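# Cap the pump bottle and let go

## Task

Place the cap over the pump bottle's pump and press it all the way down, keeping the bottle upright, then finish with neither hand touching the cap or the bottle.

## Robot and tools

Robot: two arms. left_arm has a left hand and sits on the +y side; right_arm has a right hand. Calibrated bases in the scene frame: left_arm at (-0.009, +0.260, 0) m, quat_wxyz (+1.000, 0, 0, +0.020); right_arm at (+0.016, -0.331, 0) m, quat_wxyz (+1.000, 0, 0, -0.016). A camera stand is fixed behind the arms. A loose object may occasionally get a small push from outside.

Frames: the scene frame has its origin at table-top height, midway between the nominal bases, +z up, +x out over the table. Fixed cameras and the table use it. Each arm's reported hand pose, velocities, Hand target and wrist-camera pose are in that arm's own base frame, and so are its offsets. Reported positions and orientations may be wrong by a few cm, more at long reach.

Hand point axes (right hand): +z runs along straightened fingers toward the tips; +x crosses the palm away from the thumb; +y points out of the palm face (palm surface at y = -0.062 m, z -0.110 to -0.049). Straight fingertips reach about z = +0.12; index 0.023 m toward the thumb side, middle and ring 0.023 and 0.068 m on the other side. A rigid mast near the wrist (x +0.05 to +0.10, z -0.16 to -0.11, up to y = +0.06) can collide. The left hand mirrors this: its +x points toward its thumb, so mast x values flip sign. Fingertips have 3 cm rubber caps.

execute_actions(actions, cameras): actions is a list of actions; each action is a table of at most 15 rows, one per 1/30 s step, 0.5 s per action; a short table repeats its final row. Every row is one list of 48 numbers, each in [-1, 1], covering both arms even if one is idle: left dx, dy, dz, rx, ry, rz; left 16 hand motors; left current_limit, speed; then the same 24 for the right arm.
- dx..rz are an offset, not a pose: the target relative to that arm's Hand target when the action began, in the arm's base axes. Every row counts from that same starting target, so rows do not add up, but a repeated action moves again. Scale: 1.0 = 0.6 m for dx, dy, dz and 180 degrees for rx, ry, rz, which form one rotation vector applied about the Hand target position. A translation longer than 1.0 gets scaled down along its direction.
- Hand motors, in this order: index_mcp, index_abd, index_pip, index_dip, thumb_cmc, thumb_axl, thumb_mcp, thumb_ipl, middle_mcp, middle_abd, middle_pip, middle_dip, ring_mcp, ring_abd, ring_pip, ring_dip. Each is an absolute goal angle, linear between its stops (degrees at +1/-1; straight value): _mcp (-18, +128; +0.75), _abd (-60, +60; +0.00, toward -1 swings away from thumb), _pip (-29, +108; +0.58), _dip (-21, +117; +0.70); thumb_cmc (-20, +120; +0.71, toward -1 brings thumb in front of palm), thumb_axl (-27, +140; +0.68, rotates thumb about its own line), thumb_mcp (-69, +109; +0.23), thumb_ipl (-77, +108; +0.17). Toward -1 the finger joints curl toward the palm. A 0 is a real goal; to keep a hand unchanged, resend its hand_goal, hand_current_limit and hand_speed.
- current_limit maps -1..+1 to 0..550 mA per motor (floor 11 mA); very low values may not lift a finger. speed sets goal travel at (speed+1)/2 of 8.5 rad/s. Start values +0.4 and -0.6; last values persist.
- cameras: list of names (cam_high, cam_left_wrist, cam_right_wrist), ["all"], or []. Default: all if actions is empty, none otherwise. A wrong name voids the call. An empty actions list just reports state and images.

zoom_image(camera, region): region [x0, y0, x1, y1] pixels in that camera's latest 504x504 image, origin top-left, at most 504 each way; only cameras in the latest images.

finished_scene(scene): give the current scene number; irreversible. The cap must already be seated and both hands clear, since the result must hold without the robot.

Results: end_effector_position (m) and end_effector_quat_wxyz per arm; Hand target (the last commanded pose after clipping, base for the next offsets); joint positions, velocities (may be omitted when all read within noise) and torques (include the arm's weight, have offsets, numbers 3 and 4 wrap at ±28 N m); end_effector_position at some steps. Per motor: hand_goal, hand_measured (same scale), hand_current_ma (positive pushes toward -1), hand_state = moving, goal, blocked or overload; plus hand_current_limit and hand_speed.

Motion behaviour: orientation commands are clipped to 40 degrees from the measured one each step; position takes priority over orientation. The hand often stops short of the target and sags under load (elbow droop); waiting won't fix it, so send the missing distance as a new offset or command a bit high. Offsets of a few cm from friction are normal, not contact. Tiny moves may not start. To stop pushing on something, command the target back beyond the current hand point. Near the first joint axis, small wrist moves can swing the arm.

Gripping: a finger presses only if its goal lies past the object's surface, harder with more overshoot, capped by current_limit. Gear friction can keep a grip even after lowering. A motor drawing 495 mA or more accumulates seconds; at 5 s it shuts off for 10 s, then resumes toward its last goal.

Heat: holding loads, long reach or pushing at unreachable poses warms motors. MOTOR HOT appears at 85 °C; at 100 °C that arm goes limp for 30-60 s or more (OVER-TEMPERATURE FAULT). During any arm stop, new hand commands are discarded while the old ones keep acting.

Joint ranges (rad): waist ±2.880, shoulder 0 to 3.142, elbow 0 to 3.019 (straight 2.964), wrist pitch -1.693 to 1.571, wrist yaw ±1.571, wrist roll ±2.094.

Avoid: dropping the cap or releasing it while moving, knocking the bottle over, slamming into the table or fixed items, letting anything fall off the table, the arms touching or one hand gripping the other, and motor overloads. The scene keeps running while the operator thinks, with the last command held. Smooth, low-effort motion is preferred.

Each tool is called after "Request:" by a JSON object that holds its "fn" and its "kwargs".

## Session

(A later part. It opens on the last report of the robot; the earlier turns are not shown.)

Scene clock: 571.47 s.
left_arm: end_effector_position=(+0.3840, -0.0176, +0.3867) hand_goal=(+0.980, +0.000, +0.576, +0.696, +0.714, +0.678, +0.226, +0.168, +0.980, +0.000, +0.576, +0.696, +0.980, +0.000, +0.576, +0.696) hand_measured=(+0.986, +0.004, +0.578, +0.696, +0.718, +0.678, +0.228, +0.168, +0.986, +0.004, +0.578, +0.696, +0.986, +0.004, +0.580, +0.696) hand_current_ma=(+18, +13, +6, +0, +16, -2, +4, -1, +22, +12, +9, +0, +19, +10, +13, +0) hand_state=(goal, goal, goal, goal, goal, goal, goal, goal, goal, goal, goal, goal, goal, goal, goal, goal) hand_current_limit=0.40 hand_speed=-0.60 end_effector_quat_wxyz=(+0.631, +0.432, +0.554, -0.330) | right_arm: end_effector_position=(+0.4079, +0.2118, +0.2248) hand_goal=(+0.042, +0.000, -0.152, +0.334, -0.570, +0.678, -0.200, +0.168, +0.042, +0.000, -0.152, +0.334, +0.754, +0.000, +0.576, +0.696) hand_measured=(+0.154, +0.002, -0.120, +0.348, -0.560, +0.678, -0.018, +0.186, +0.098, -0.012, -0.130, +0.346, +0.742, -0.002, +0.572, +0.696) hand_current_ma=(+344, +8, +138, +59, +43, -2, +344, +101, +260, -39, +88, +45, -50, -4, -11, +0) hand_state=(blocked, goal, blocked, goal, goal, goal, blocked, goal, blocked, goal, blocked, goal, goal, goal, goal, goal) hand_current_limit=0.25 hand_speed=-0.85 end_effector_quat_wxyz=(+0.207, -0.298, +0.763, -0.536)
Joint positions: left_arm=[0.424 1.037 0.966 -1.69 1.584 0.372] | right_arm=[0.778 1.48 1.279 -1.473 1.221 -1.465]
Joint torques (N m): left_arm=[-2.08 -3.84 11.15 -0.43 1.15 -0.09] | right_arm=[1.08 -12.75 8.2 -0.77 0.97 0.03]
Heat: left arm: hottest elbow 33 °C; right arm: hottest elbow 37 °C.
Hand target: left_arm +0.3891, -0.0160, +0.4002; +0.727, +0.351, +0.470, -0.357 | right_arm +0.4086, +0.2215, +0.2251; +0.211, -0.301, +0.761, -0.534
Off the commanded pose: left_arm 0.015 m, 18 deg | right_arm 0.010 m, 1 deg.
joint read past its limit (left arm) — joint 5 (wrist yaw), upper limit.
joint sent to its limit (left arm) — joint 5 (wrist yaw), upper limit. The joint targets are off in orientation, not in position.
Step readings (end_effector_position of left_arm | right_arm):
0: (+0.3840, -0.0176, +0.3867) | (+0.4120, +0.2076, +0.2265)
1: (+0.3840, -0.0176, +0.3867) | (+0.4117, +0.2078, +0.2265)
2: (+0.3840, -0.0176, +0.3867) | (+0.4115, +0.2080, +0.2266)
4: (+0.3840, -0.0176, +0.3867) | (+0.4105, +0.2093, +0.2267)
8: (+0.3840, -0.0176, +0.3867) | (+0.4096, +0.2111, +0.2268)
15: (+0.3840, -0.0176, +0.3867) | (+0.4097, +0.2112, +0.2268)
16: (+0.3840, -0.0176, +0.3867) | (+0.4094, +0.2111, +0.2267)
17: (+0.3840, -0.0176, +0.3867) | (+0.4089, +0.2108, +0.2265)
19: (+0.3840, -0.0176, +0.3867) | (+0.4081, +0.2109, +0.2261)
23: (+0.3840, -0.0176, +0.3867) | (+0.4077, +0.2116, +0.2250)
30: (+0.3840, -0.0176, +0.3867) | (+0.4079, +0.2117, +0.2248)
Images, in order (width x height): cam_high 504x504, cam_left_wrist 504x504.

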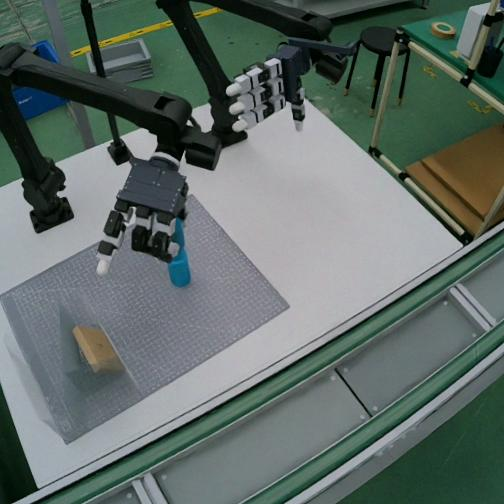

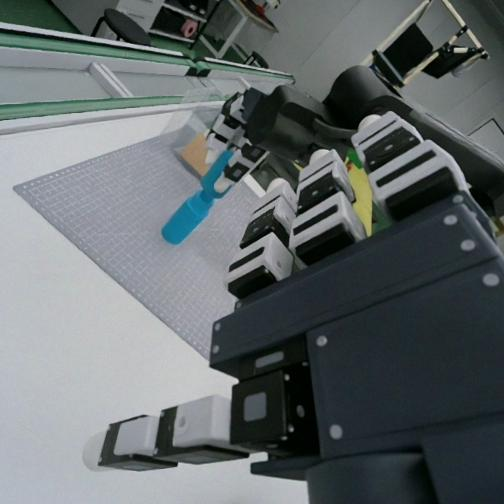

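Request:
{"fn": "execute_actions", "kwargs": {"actions": [[[0,0,0,0,0,0,0.98,0,0.576,0.696,0.714,0.678,0.226,0.168,0.98,0,0.576,0.696,0.98,0,0.576,0.696,0.4,-0.6,0,0,-0.02,0,0,0,0.041,0,-0.153,0.333,-0.571,0.678,-0.2,0.168,0.041,0,-0.153,0.333,0.754,0,0.576,0.696,0.3,-0.85]],[[0,0,0,0,0,0,0.98,0,0.576,0.696,0.714,0.678,0.226,0.168,0.98,0,0.576,0.696,0.98,0,0.576,0.696,0.4,-0.6,0,0,-0.022,0,0,0,0.041,0,-0.153,0.333,-0.571,0.678,-0.2,0.168,0.041,0,-0.153,0.333,0.754,0,0.576,0.696,0.3,-0.85]]], "cameras": ["cam_high","cam_left_wrist"]}}

Request:
{"fn": "zoom_image", "kwargs": {"camera": "cam_left_wrist", "region": [185, 170, 235, 220]}}

Request:
{"fn": "zoom_image", "kwargs": {"camera": "cam_high", "region": [155, 225, 205, 275]}}

Scene clock: 584.93 s.
left_arm: end_effector_position=(+0.3840, -0.0176, +0.3867) hand_goal=(+0.980, +0.000, +0.576, +0.696, +0.714, +0.678, +0.226, +0.168, +0.980, +0.000, +0.576, +0.696, +0.980, +0.000, +0.576, +0.696) hand_measured=(+0.986, +0.004, +0.578, +0.696, +0.718, +0.678, +0.228, +0.168, +0.986, +0.004, +0.578, +0.696, +0.986, +0.004, +0.580, +0.696) hand_current_ma=(+18, +13, +6, +0, +16, -2, +4, -1, +22, +12, +9, +0, +19, +10, +13, +0) hand_state=(goal, goal, goal, goal, goal, goal, goal, goal, goal, goal, goal, goal, goal, goal, goal, goal) hand_current_limit=0.40 hand_speed=-0.60 end_effector_quat_wxyz=(+0.631, +0.432, +0.554, -0.330) | right_arm: end_effector_position=(+0.4090, +0.2127, +0.2024) hand_goal=(+0.042, +0.000, -0.152, +0.334, -0.570, +0.678, -0.200, +0.168, +0.042, +0.000, -0.152, +0.334, +0.754, +0.000, +0.576, +0.696) hand_measured=(+0.154, +0.002, -0.120, +0.348, -0.560, +0.678, -0.018, +0.186, +0.098, -0.012, -0.130, +0.346, +0.742, -0.002, +0.572, +0.696) hand_current_ma=(+358, +8, +138, +59, +43, -2, +358, +101, +260, -39, +88, +45, -50, -4, -11, +0) hand_state=(blocked, goal, blocked, goal, goal, goal, blocked, goal, blocked, goal, blocked, goal, goal, goal, goal, goal) hand_current_limit=0.30 hand_speed=-0.85 end_effector_quat_wxyz=(+0.205, -0.299, +0.762, -0.537)
Joint positions: left_arm=[0.424 1.037 0.966 -1.69 1.584 0.372] | right_arm=[0.778 1.501 1.242 -1.423 1.222 -1.462]
Joint torques (N m): left_arm=[-2.08 -4.07 11.17 -0.57 1.11 -0.1] | right_arm=[1.08 -13.8 6.98 -0.14 0.97 0.02]
Heat: left arm: hottest elbow 33 °C; right arm: hottest elbow 37 °C.
Hand target: left_arm +0.3891, -0.0160, +0.4002; +0.727, +0.351, +0.470, -0.357 | right_arm +0.4086, +0.2214, +0.1999; +0.211, -0.301, +0.761, -0.534
Off the commanded pose: left_arm 0.015 m, 18 deg | right_arm 0.009 m, 1 deg.
joint read past its limit (left arm) — joint 5 (wrist yaw), upper limit.
joint sent to its limit (left arm) — joint 5 (wrist yaw), upper limit. The joint targets are off in orientation, not in position.
Step readings (end_effector_position of left_arm | right_arm):
0: (+0.3840, -0.0176, +0.3867) | (+0.4079, +0.2118, +0.2248)
1: (+0.3840, -0.0176, +0.3867) | (+0.4081, +0.2120, +0.2242)
2: (+0.3840, -0.0176, +0.3867) | (+0.4085, +0.2124, +0.2236)
4: (+0.3840, -0.0176, +0.3867) | (+0.4088, +0.2126, +0.2217)
8: (+0.3840, -0.0176, +0.3867) | (+0.4090, +0.2128, +0.2184)
15: (+0.3840, -0.0176, +0.3867) | (+0.4092, +0.2130, +0.2178)
16: (+0.3840, -0.0176, +0.3867) | (+0.4092, +0.2129, +0.2163)
17: (+0.3840, -0.0176, +0.3867) | (+0.4099, +0.2136, +0.2145)
19: (+0.3840, -0.0176, +0.3867) | (+0.4095, +0.2132, +0.2096)
23: (+0.3840, -0.0176, +0.3867) | (+0.4087, +0.2124, +0.2028)
30: (+0.3840, -0.0176, +0.3867) | (+0.4090, +0.2127, +0.2024)
Images, in order (width x height): cam_high 504x504, cam_left_wrist 504x504.

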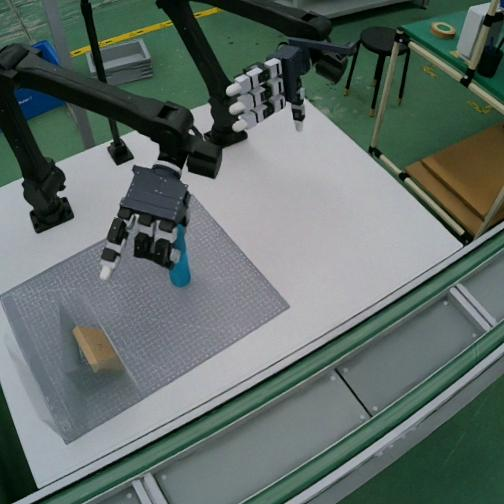

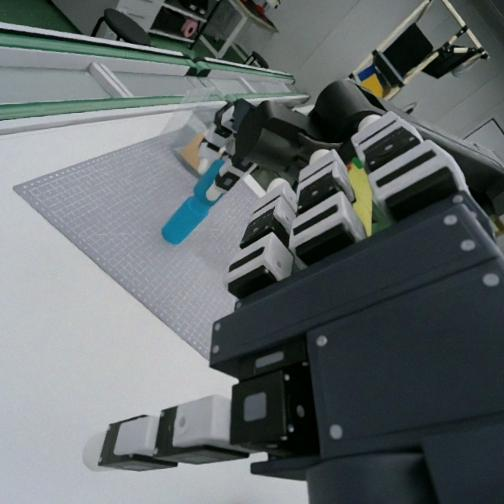

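Scaled by 10.080 from the camera's 504x504 image, which has a finer 720x720 frame.

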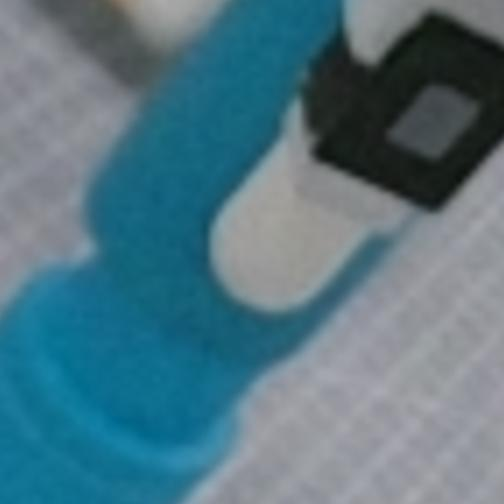

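Scaled by 10.080 from the camera's 504x504 image, which has a finer 720x720 frame.

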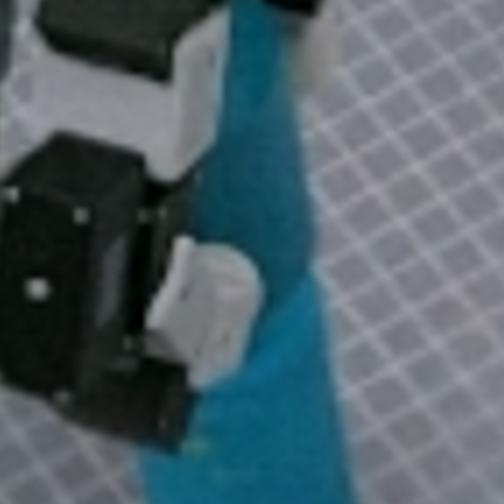

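Request:
{"fn": "execute_actions", "kwargs": {"actions": [[[0,0,0,0,0,0,0.98,0,0.576,0.696,0.714,0.678,0.226,0.168,0.98,0,0.576,0.696,0.98,0,0.576,0.696,0.4,-0.6,-0.004,0,-0.01,0,0,0,0.041,0,-0.153,0.333,-0.571,0.678,-0.2,0.168,0.041,0,-0.153,0.333,0.754,0,0.576,0.696,0.3,-0.85]],[[0,0,0,0,0,0,0.98,0,0.576,0.696,0.714,0.678,0.226,0.168,0.98,0,0.576,0.696,0.98,0,0.576,0.696,0.4,-0.6,0,0,-0.015,0,0,0,0.041,0,-0.153,0.333,-0.571,0.678,-0.2,0.168,0.041,0,-0.153,0.333,0.754,0,0.576,0.696,0.3,-0.85]]], "cameras": ["cam_high","cam_left_wrist"]}}

Request:
{"fn": "zoom_image", "kwargs": {"camera": "cam_left_wrist", "region": [185, 170, 235, 220]}}

Request:
{"fn": "zoom_image", "kwargs": {"camera": "cam_high", "region": [155, 225, 205, 275]}}

Scene clock: 599.93 s.
left_arm: end_effector_position=(+0.3840, -0.0176, +0.3867) hand_goal=(+0.980, +0.000, +0.576, +0.696, +0.714, +0.678, +0.226, +0.168, +0.980, +0.000, +0.576, +0.696, +0.980, +0.000, +0.576, +0.696) hand_measured=(+0.986, +0.004, +0.578, +0.696, +0.718, +0.678, +0.228, +0.168, +0.986, +0.004, +0.578, +0.696, +0.986, +0.004, +0.580, +0.696) hand_current_ma=(+18, +13, +6, +0, +16, -2, +4, -1, +22, +12, +9, +0, +19, +10, +13, +0) hand_state=(goal, goal, goal, goal, goal, goal, goal, goal, goal, goal, goal, goal, goal, goal, goal, goal) hand_current_limit=0.40 hand_speed=-0.60 end_effector_quat_wxyz=(+0.631, +0.432, +0.554, -0.330) | right_arm: end_effector_position=(+0.4067, +0.2130, +0.1898) hand_goal=(+0.042, +0.000, -0.152, +0.334, -0.570, +0.678, -0.200, +0.168, +0.042, +0.000, -0.152, +0.334, +0.754, +0.000, +0.576, +0.696) hand_measured=(+0.152, +0.004, -0.118, +0.350, -0.558, +0.678, -0.018, +0.186, +0.094, -0.014, -0.130, +0.342, +0.742, -0.002, +0.572, +0.696) hand_current_ma=(+357, +11, +142, +65, +47, -2, +358, +105, +246, -44, +87, +30, -50, -4, -11, +0) hand_state=(blocked, goal, blocked, goal, goal, goal, blocked, goal, blocked, goal, blocked, goal, goal, goal, goal, goal) hand_current_limit=0.30 hand_speed=-0.85 end_effector_quat_wxyz=(+0.206, -0.298, +0.762, -0.536)
Joint positions: left_arm=[0.424 1.037 0.966 -1.69 1.584 0.372] | right_arm=[0.782 1.506 1.213 -1.394 1.221 -1.453]
Joint torques (N m): left_arm=[-2.08 -3.84 11.17 -0.32 1.16 -0.07] | right_arm=[1.08 -12.98 6.87 -0.12 0.96 0.05]
Heat: left arm: hottest elbow 33 °C; right arm: hottest elbow 37 °C.
Hand target: left_arm +0.3891, -0.0160, +0.4002; +0.727, +0.351, +0.470, -0.357 | right_arm +0.4062, +0.2214, +0.1849; +0.211, -0.301, +0.761, -0.534
Off the commanded pose: left_arm 0.015 m, 18 deg | right_arm 0.010 m, 1 deg.
joint read past its limit (left arm) — joint 5 (wrist yaw), upper limit.
joint sent to its limit (left arm) — joint 5 (wrist yaw), upper limit. The joint targets are off in orientation, not in position.
Step readings (end_effector_position of left_arm | right_arm):
0: (+0.3840, -0.0176, +0.3867) | (+0.4090, +0.2127, +0.2024)
1: (+0.3840, -0.0176, +0.3867) | (+0.4089, +0.2128, +0.2018)
2: (+0.3840, -0.0176, +0.3867) | (+0.4088, +0.2129, +0.2010)
4: (+0.3840, -0.0176, +0.3867) | (+0.4080, +0.2128, +0.1993)
8: (+0.3840, -0.0176, +0.3867) | (+0.4068, +0.2128, +0.1979)
15: (+0.3840, -0.0176, +0.3867) | (+0.4068, +0.2129, +0.1979)
16: (+0.3840, -0.0176, +0.3867) | (+0.4068, +0.2128, +0.1971)
17: (+0.3840, -0.0176, +0.3867) | (+0.4071, +0.2131, +0.1960)
19: (+0.3840, -0.0176, +0.3867) | (+0.4069, +0.2129, +0.1939)
23: (+0.3840, -0.0176, +0.3867) | (+0.4067, +0.2127, +0.1901)
30: (+0.3840, -0.0176, +0.3867) | (+0.4067, +0.2130, +0.1898)
Images, in order (width x height): cam_high 504x504, cam_left_wrist 504x504.

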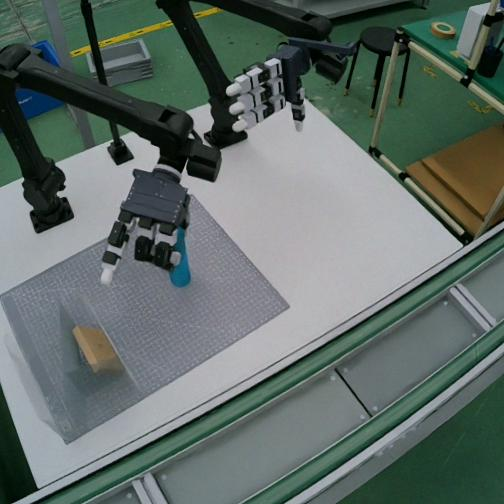

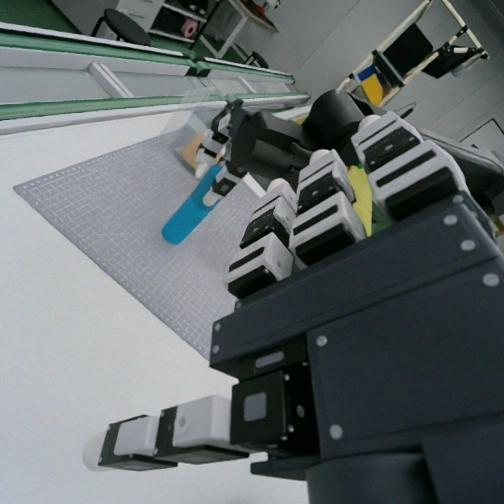

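Scaled by 10.080 from the camera's 504x504 image, which has a finer 720x720 frame.

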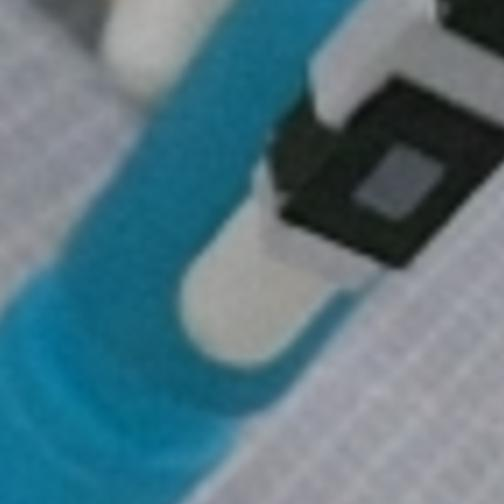

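Scaled by 10.080 from the camera's 504x504 image, which has a finer 720x720 frame.

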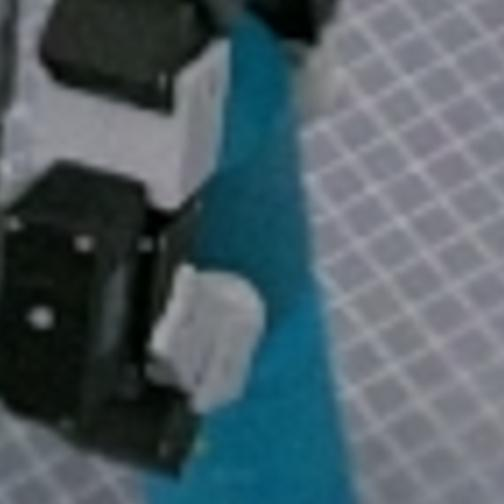

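Request:
{"fn": "execute_actions", "kwargs": {"actions": [[[0,0,0,0,0,0,0.98,0,0.576,0.696,0.714,0.678,0.226,0.168,0.98,0,0.576,0.696,0.98,0,0.576,0.696,0.4,-0.6,0,0,-0.015,0,0,0,0.041,0,-0.153,0.333,-0.571,0.678,-0.2,0.168,0.041,0,-0.153,0.333,0.754,0,0.576,0.696,0.3,-0.85]],[[0,0,0,0,0,0,0.98,0,0.576,0.696,0.714,0.678,0.226,0.168,0.98,0,0.576,0.696,0.98,0,0.576,0.696,0.4,-0.6,0,0,-0.015,0,0,0,0.041,0,-0.153,0.333,-0.571,0.678,-0.2,0.168,0.041,0,-0.153,0.333,0.754,0,0.576,0.696,0.3,-0.85]]], "cameras": ["cam_high","cam_left_wrist"]}}

Request:
{"fn": "zoom_image", "kwargs": {"camera": "cam_left_wrist", "region": [185, 170, 235, 220]}}

Request:
{"fn": "zoom_image", "kwargs": {"camera": "cam_high", "region": [155, 225, 205, 275]}}

Scene clock: 613.23 s.
left_arm: end_effector_position=(+0.3840, -0.0176, +0.3867) hand_goal=(+0.980, +0.000, +0.576, +0.696, +0.714, +0.678, +0.226, +0.168, +0.980, +0.000, +0.576, +0.696, +0.980, +0.000, +0.576, +0.696) hand_measured=(+0.986, +0.004, +0.578, +0.696, +0.718, +0.678, +0.228, +0.168, +0.986, +0.004, +0.578, +0.696, +0.986, +0.004, +0.580, +0.696) hand_current_ma=(+18, +13, +6, +0, +16, -2, +4, -1, +22, +12, +9, +0, +19, +10, +13, +0) hand_state=(goal, goal, goal, goal, goal, goal, goal, goal, goal, goal, goal, goal, goal, goal, goal, goal) hand_current_limit=0.40 hand_speed=-0.60 end_effector_quat_wxyz=(+0.631, +0.432, +0.554, -0.330) | right_arm: end_effector_position=(+0.4077, +0.2137, +0.1784) hand_goal=(+0.042, +0.000, -0.152, +0.334, -0.570, +0.678, -0.200, +0.168, +0.042, +0.000, -0.152, +0.334, +0.754, +0.000, +0.576, +0.696) hand_measured=(+0.152, +0.004, -0.118, +0.350, -0.558, +0.678, -0.018, +0.186, +0.094, -0.014, -0.130, +0.342, +0.742, -0.002, +0.572, +0.696) hand_current_ma=(+358, +11, +142, +65, +48, -2, +358, +105, +243, -46, +87, +30, -50, -4, -11, +0) hand_state=(blocked, goal, blocked, goal, goal, goal, blocked, goal, blocked, goal, blocked, goal, goal, goal, goal, goal) hand_current_limit=0.30 hand_speed=-0.85 end_effector_quat_wxyz=(+0.211, -0.295, +0.763, -0.535)
Joint positions: left_arm=[0.424 1.037 0.966 -1.69 1.584 0.372] | right_arm=[0.783 1.512 1.186 -1.35 1.224 -1.452]
Joint torques (N m): left_arm=[-2.37 -3.55 11.12 -0.38 1.16 -0.09] | right_arm=[1.03 -12.16 6.37 0.03 0.88 0.04]
Heat: left arm: hottest elbow 33 °C; right arm: hottest elbow 37 °C.
Hand target: left_arm +0.3891, -0.0160, +0.4002; +0.727, +0.351, +0.470, -0.357 | right_arm +0.4063, +0.2215, +0.1669; +0.211, -0.301, +0.761, -0.534
Off the commanded pose: left_arm 0.015 m, 18 deg | right_arm 0.014 m, 1 deg.
joint read past its limit (left arm) — joint 5 (wrist yaw), upper limit.
joint sent to its limit (left arm) — joint 5 (wrist yaw), upper limit. The joint targets are off in orientation, not in position.
Step readings (end_effector_position of left_arm | right_arm):
0: (+0.3840, -0.0176, +0.3867) | (+0.4067, +0.2130, +0.1898)
1: (+0.3840, -0.0176, +0.3867) | (+0.4068, +0.2131, +0.1889)
2: (+0.3840, -0.0176, +0.3867) | (+0.4071, +0.2133, +0.1877)
4: (+0.3840, -0.0176, +0.3867) | (+0.4068, +0.2130, +0.1849)
8: (+0.3840, -0.0176, +0.3867) | (+0.4068, +0.2133, +0.1831)
15: (+0.3840, -0.0176, +0.3867) | (+0.4068, +0.2133, +0.1831)
16: (+0.3840, -0.0176, +0.3867) | (+0.4069, +0.2133, +0.1823)
17: (+0.3840, -0.0176, +0.3867) | (+0.4073, +0.2137, +0.1813)
19: (+0.3840, -0.0176, +0.3867) | (+0.4072, +0.2134, +0.1789)
23: (+0.3840, -0.0176, +0.3867) | (+0.4077, +0.2137, +0.1786)
30: (+0.3840, -0.0176, +0.3867) | (+0.4077, +0.2137, +0.1784)
Images, in order (width x height): cam_high 504x504, cam_left_wrist 504x504.

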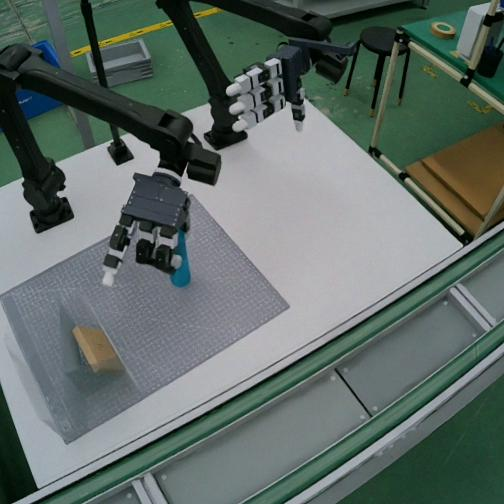

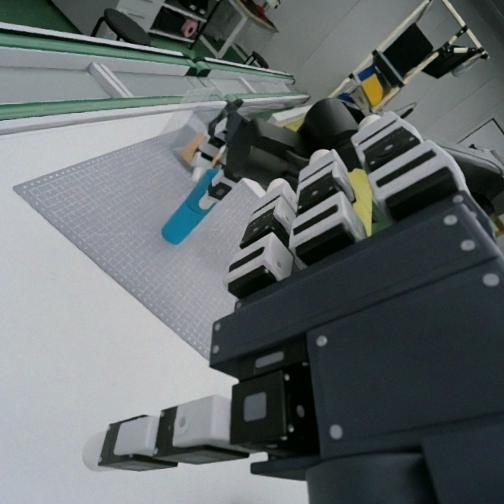

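Scaled by 10.080 from the camera's 504x504 image, which has a finer 720x720 frame.

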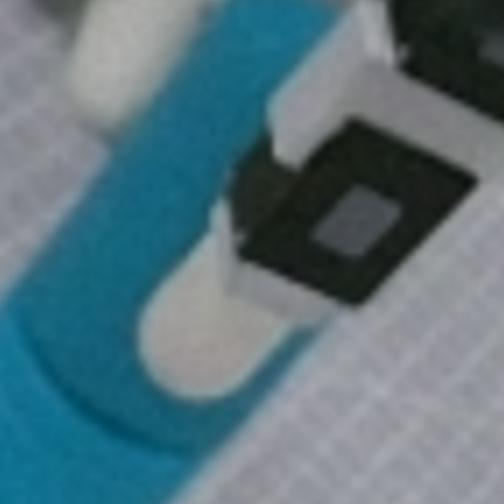

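Scaled by 10.080 from the camera's 504x504 image, which has a finer 720x720 frame.

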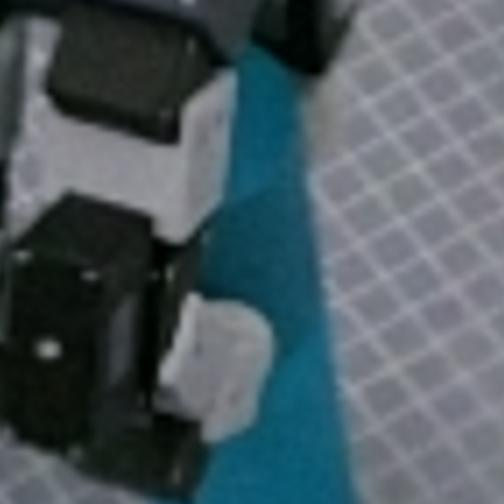

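Request:
{"fn": "execute_actions", "kwargs": {"actions": [[[0,0,0,0,0,0,0.98,0,0.576,0.696,0.714,0.678,0.226,0.168,0.98,0,0.576,0.696,0.98,0,0.576,0.696,0.4,-0.6,0,0,0.018,0,0,0,0.06,0,-0.153,0.333,-0.571,0.678,-0.15,0.168,0.02,0,-0.153,0.333,0.754,0,0.576,0.696,0,-0.85]],[[0,0,0,0,0,0,0.98,0,0.576,0.696,0.714,0.678,0.226,0.168,0.98,0,0.576,0.696,0.98,0,0.576,0.696,0.4,-0.6,0,0,0,0,0,0,0.23,0,-0.153,0.333,-0.571,0.678,0.05,0.168,0.18,0,-0.153,0.333,0.754,0,0.576,0.696,0.2,-0.92]],[[0,0,0,0,0,0,0.98,0,0.576,0.696,0.714,0.678,0.226,0.168,0.98,0,0.576,0.696,0.98,0,0.576,0.696,0.4,-0.6,0,0,0,0,0,0,0.479,0,-0.153,0.333,-0.571,0.678,0.226,0.168,0.479,0,-0.153,0.333,0.754,0,0.576,0.696,0.2,-0.85]],[[0,0,0,0,0,0,0.98,0,0.576,0.696,0.714,0.678,0.226,0.168,0.98,0,0.576,0.696,0.98,0,0.576,0.696,0.4,-0.6,0,0,0,0,0,0,0.479,0,-0.153,0.333,-0.571,0.678,0.226,0.168,0.479,0,-0.153,0.333,0.754,0,0.576,0.696,0.2,-0.85]]], "cameras": ["cam_high","cam_left_wrist"]}}

Request:
{"fn": "zoom_image", "kwargs": {"camera": "cam_left_wrist", "region": [165, 150, 245, 230]}}

Request:
{"fn": "zoom_image", "kwargs": {"camera": "cam_high", "region": [130, 215, 210, 295]}}

Scene clock: 626.40 s.
left_arm: end_effector_position=(+0.3840, -0.0176, +0.3867) hand_goal=(+0.980, +0.000, +0.576, +0.696, +0.714, +0.678, +0.226, +0.168, +0.980, +0.000, +0.576, +0.696, +0.980, +0.000, +0.576, +0.696) hand_measured=(+0.986, +0.004, +0.578, +0.696, +0.718, +0.678, +0.228, +0.168, +0.986, +0.004, +0.578, +0.696, +0.986, +0.004, +0.580, +0.696) hand_current_ma=(+18, +13, +6, +0, +16, -2, +4, -1, +22, +12, +9, +0, +19, +10, +13, +0) hand_state=(goal, goal, goal, goal, goal, goal, goal, goal, goal, goal, goal, goal, goal, goal, goal, goal) hand_current_limit=0.40 hand_speed=-0.60 end_effector_quat_wxyz=(+0.631, +0.432, +0.554, -0.330) | right_arm: end_effector_position=(+0.4061, +0.2128, +0.1781) hand_goal=(+0.480, +0.000, -0.152, +0.334, -0.570, +0.678, +0.226, +0.168, +0.480, +0.000, -0.152, +0.334, +0.754, +0.000, +0.576, +0.696) hand_measured=(+0.466, +0.002, -0.150, +0.336, -0.568, +0.678, +0.222, +0.170, +0.464, -0.004, -0.150, +0.338, +0.742, -0.002, +0.572, +0.696) hand_current_ma=(-57, +9, +9, +11, +9, -2, -21, +7, -64, -10, +8, +12, -50, -4, -11, +0) hand_state=(goal, goal, goal, goal, goal, goal, goal, goal, goal, goal, goal, goal, goal, goal, goal, goal) hand_current_limit=0.20 hand_speed=-0.85 end_effector_quat_wxyz=(+0.208, -0.297, +0.763, -0.535)
Joint positions: left_arm=[0.424 1.037 0.966 -1.69 1.584 0.372] | right_arm=[0.783 1.512 1.186 -1.359 1.221 -1.45]
Joint torques (N m): left_arm=[-1.85 -3.96 11.21 -0.38 1.14 -0.12] | right_arm=[1.03 -12.92 7.77 -0.77 0.99 0.01]
Heat: left arm: hottest elbow 33 °C; right arm: hottest elbow 36 °C.
Hand target: left_arm +0.3891, -0.0160, +0.4002; +0.727, +0.351, +0.470, -0.357 | right_arm +0.4063, +0.2216, +0.1777; +0.211, -0.301, +0.761, -0.534
Off the commanded pose: left_arm 0.015 m, 18 deg | right_arm 0.009 m, 1 deg.
joint read past its limit (left arm) — joint 5 (wrist yaw), upper limit.
joint sent to its limit (left arm) — joint 5 (wrist yaw), upper limit. The joint targets are off in orientation, not in position.
Step readings (end_effector_position of left_arm | right_arm):
0: (+0.3840, -0.0176, +0.3867) | (+0.4077, +0.2137, +0.1784)
1: (+0.3840, -0.0176, +0.3867) | (+0.4074, +0.2135, +0.1784)
2: (+0.3840, -0.0176, +0.3867) | (+0.4070, +0.2131, +0.1784)
4: (+0.3840, -0.0176, +0.3867) | (+0.4066, +0.2126, +0.1784)
8: (+0.3840, -0.0176, +0.3867) | (+0.4065, +0.2125, +0.1784)
15: (+0.3840, -0.0176, +0.3867) | (+0.4065, +0.2125, +0.1784)
16: (+0.3840, -0.0176, +0.3867) | (+0.4065, +0.2125, +0.1784)
17: (+0.3840, -0.0176, +0.3867) | (+0.4065, +0.2125, +0.1784)
19: (+0.3840, -0.0176, +0.3867) | (+0.4065, +0.2125, +0.1784)
23: (+0.3840, -0.0176, +0.3867) | (+0.4063, +0.2126, +0.1782)
30: (+0.3840, -0.0176, +0.3867) | (+0.4061, +0.2128, +0.1781)
31: (+0.3840, -0.0176, +0.3867) | (+0.4061, +0.2128, +0.1781)
32: (+0.3840, -0.0176, +0.3867) | (+0.4061, +0.2128, +0.1781)
34: (+0.3840, -0.0176, +0.3867) | (+0.4061, +0.2128, +0.1781)
38: (+0.3840, -0.0176, +0.3867) | (+0.4061, +0.2128, +0.1781)
45: (+0.3840, -0.0176, +0.3867) | (+0.4061, +0.2128, +0.1781)
46: (+0.3840, -0.0176, +0.3867) | (+0.4061, +0.2128, +0.1781)
47: (+0.3840, -0.0176, +0.3867) | (+0.4061, +0.2128, +0.1781)
49: (+0.3840, -0.0176, +0.3867) | (+0.4061, +0.2128, +0.1781)
53: (+0.3840, -0.0176, +0.3867) | (+0.4061, +0.2128, +0.1781)
60: (+0.3840, -0.0176, +0.3867) | (+0.4061, +0.2128, +0.1781)
Images, in order (width x height): cam_high 504x504, cam_left_wrist 504x504.

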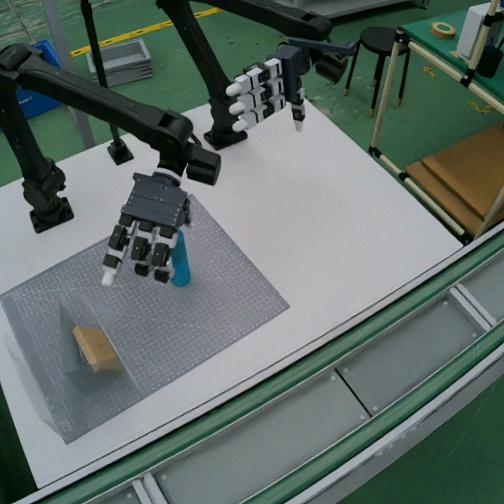

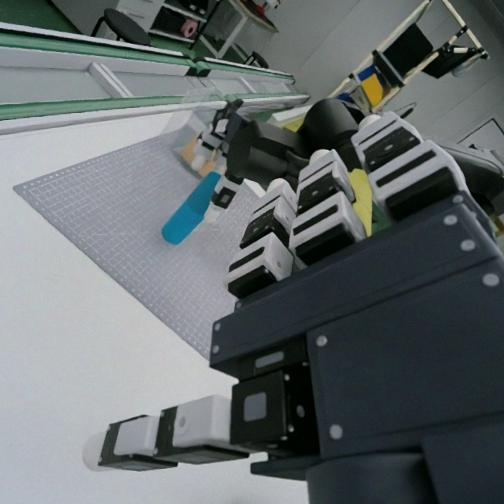

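Scaled by 6.300 from the camera's 504x504 image, which has a finer 720x720 frame.

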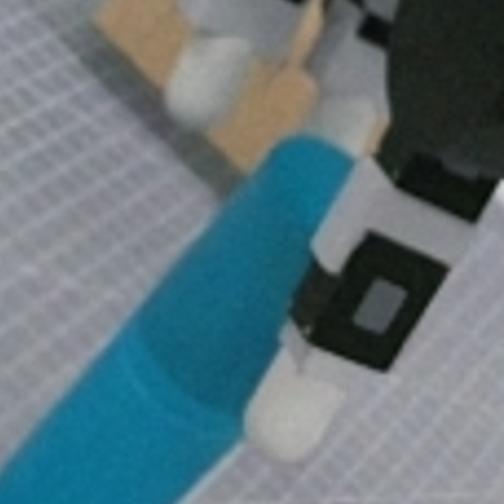

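Scaled by 6.300 from the camera's 504x504 image, which has a finer 720x720 frame.

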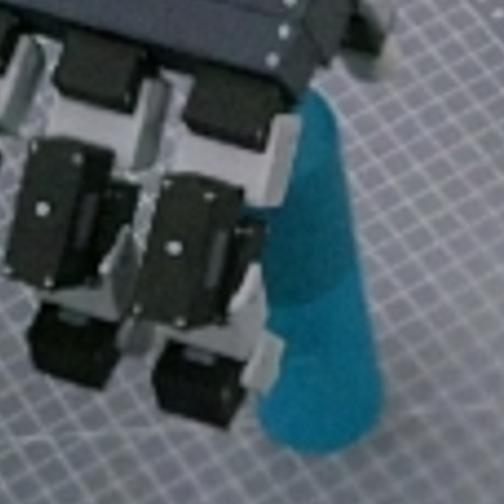

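Request:
{"fn": "execute_actions", "kwargs": {"actions": [[[0,0,0,0,0,0,0.98,0,0.576,0.696,0.714,0.678,0.226,0.168,0.98,0,0.576,0.696,0.98,0,0.576,0.696,0.4,-0.6,0,-0.0147,0.06,0,0,0,0.479,0,-0.153,0.333,-0.571,0.678,0.226,0.168,0.479,0,-0.153,0.333,0.754,0,0.576,0.696,0.2,-0.85]],[[0,0,0,0,0,0,0.98,0,0.576,0.696,0.714,0.678,0.226,0.168,0.98,0,0.576,0.696,0.98,0,0.576,0.696,0.4,-0.6,0,0,0.09,0,0,0,0.479,0,-0.153,0.333,-0.571,0.678,0.226,0.168,0.479,0,-0.153,0.333,0.754,0,0.576,0.696,0.2,-0.85]],[[0,0,0,0,0,0,0.98,0,0.576,0.696,0.714,0.678,0.226,0.168,0.98,0,0.576,0.696,0.98,0,0.576,0.696,0.4,-0.6,-0.08,-0.05,0.02,0,0,0,0.479,0,-0.153,0.333,-0.571,0.678,0.226,0.168,0.479,0,-0.153,0.333,0.754,0,0.576,0.696,0.2,-0.85]]], "cameras": ["cam_high","cam_left_wrist"]}}

Request:
{"fn": "zoom_image", "kwargs": {"camera": "cam_left_wrist", "region": [165, 150, 245, 230]}}

Request:
{"fn": "zoom_image", "kwargs": {"camera": "cam_high", "region": [140, 220, 210, 290]}}

Scene clock: 644.00 s.
left_arm: end_effector_position=(+0.3840, -0.0176, +0.3867) hand_goal=(+0.980, +0.000, +0.576, +0.696, +0.714, +0.678, +0.226, +0.168, +0.980, +0.000, +0.576, +0.696, +0.980, +0.000, +0.576, +0.696) hand_measured=(+0.986, +0.004, +0.578, +0.696, +0.718, +0.678, +0.228, +0.168, +0.986, +0.004, +0.578, +0.696, +0.986, +0.004, +0.580, +0.696) hand_current_ma=(+18, +13, +6, +0, +16, -2, +4, -1, +22, +12, +9, +0, +19, +10, +13, +0) hand_state=(goal, goal, goal, goal, goal, goal, goal, goal, goal, goal, goal, goal, goal, goal, goal, goal) hand_current_limit=0.40 hand_speed=-0.60 end_effector_quat_wxyz=(+0.631, +0.432, +0.554, -0.330) | right_arm: end_effector_position=(+0.3573, +0.1737, +0.2769) hand_goal=(+0.480, +0.000, -0.152, +0.334, -0.570, +0.678, +0.226, +0.168, +0.480, +0.000, -0.152, +0.334, +0.754, +0.000, +0.576, +0.696) hand_measured=(+0.470, +0.002, -0.150, +0.336, -0.570, +0.678, +0.222, +0.170, +0.468, +0.000, -0.150, +0.338, +0.742, +0.000, +0.572, +0.696) hand_current_ma=(-40, +6, +8, +10, +2, -2, -18, +7, -51, -2, +8, +12, -52, +0, -11, +0) hand_state=(goal, goal, goal, goal, goal, goal, goal, goal, goal, goal, goal, goal, goal, goal, goal, goal) hand_current_limit=0.20 hand_speed=-0.85 end_effector_quat_wxyz=(+0.205, -0.299, +0.762, -0.536)
Joint positions: left_arm=[0.424 1.037 0.966 -1.69 1.584 0.372] | right_arm=[0.801 1.314 1.248 -1.677 1.218 -1.397]
Joint torques (N m): left_arm=[-2.08 -4.19 11.22 -0.5 1.13 -0.05] | right_arm=[1.08 -10.11 8.35 -0.85 1 0.04]
Heat: left arm: hottest elbow 33 °C; right arm: hottest elbow 37 °C.
Hand target: left_arm +0.3891, -0.0160, +0.4002; +0.727, +0.351, +0.470, -0.357 | right_arm +0.3582, +0.1827, +0.2797; +0.211, -0.301, +0.761, -0.534
Off the commanded pose: left_arm 0.015 m, 18 deg | right_arm 0.010 m, 1 deg.
joint read past its limit (left arm) — joint 5 (wrist yaw), upper limit.
joint sent to its limit (left arm) — joint 5 (wrist yaw), upper limit. The joint targets are off in orientation, not in position.
Step readings (end_effector_position of left_arm | right_arm):
0: (+0.3840, -0.0176, +0.3867) | (+0.4061, +0.2128, +0.1781)
1: (+0.3840, -0.0176, +0.3867) | (+0.4046, +0.2114, +0.1787)
2: (+0.3840, -0.0176, +0.3867) | (+0.4025, +0.2094, +0.1792)
4: (+0.3840, -0.0176, +0.3867) | (+0.3995, +0.2065, +0.1821)
8: (+0.3840, -0.0176, +0.3867) | (+0.3975, +0.2046, +0.1891)
15: (+0.3840, -0.0176, +0.3867) | (+0.3978, +0.2050, +0.1919)
16: (+0.3840, -0.0176, +0.3867) | (+0.3970, +0.2047, +0.1961)
17: (+0.3840, -0.0176, +0.3867) | (+0.3947, +0.2029, +0.2012)
19: (+0.3840, -0.0176, +0.3867) | (+0.3956, +0.2036, +0.2177)
23: (+0.3840, -0.0176, +0.3867) | (+0.4011, +0.2081, +0.2511)
30: (+0.3840, -0.0176, +0.3867) | (+0.4002, +0.2074, +0.2573)
31: (+0.3840, -0.0176, +0.3867) | (+0.3967, +0.2042, +0.2569)
32: (+0.3840, -0.0176, +0.3867) | (+0.3899, +0.1988, +0.2556)
34: (+0.3840, -0.0176, +0.3867) | (+0.3726, +0.1855, +0.2557)
38: (+0.3840, -0.0176, +0.3867) | (+0.3586, +0.1741, +0.2729)
45: (+0.3840, -0.0176, +0.3867) | (+0.3568, +0.1731, +0.2767)
Images, in order (width x height): cam_high 504x504, cam_left_wrist 504x504.

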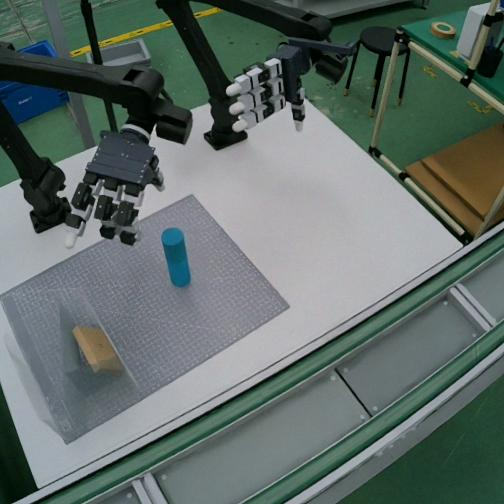

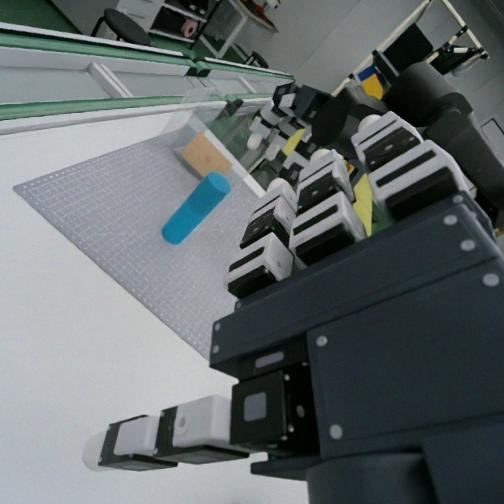

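Scaled by 6.300 from the camera's 504x504 image, which has a finer 720x720 frame.

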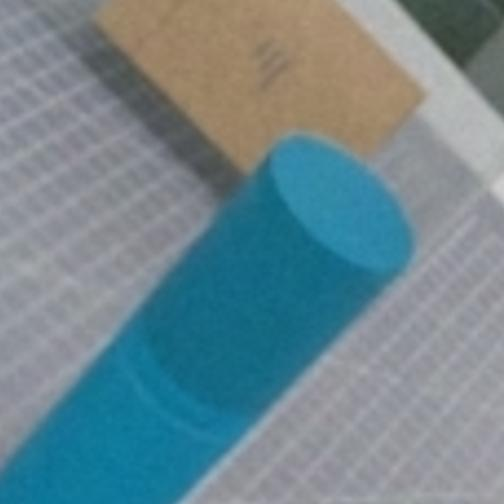

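Scaled by 7.200 from the camera's 504x504 image, which has a finer 720x720 frame.

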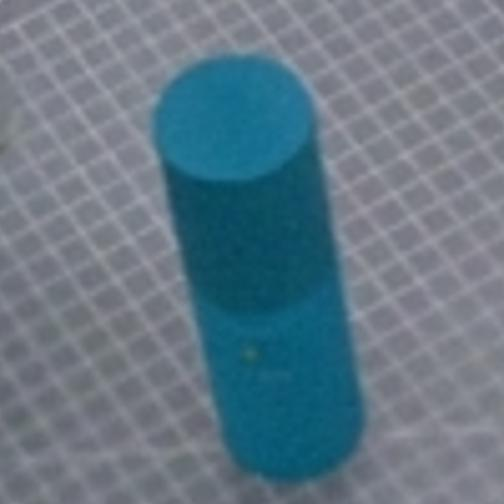

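Request:
{"fn": "zoom_image", "kwargs": {"camera": "cam_left_wrist", "region": [180, 190, 215, 225]}}

Request:
{"fn": "zoom_image", "kwargs": {"camera": "cam_high", "region": [160, 245, 195, 280]}}

Scaled by 14.400 from the camera's 504x504 image, which has a finer 720x720 frame.

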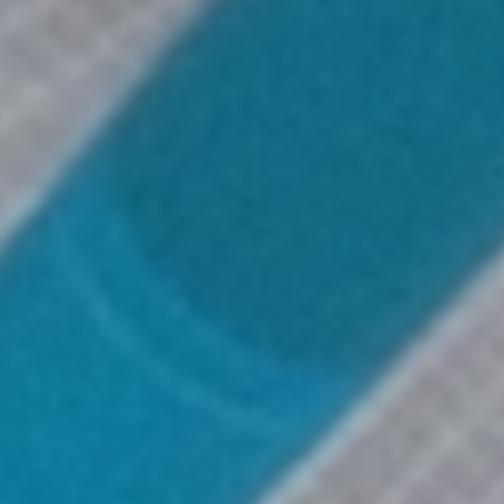

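Scaled by 14.400 from the camera's 504x504 image, which has a finer 720x720 frame.

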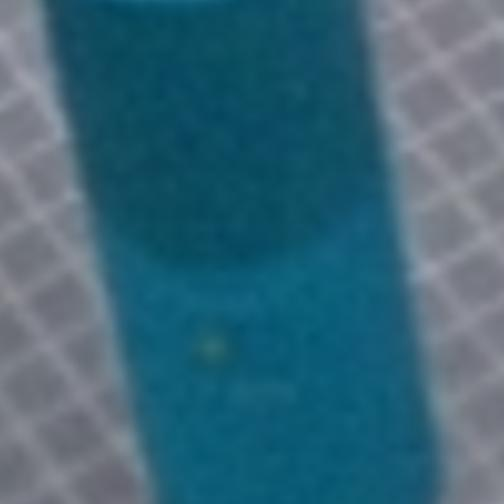

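Request:
{"fn": "finished_scene", "kwargs": {"scene": 2}}

The scene is finished: the task was done.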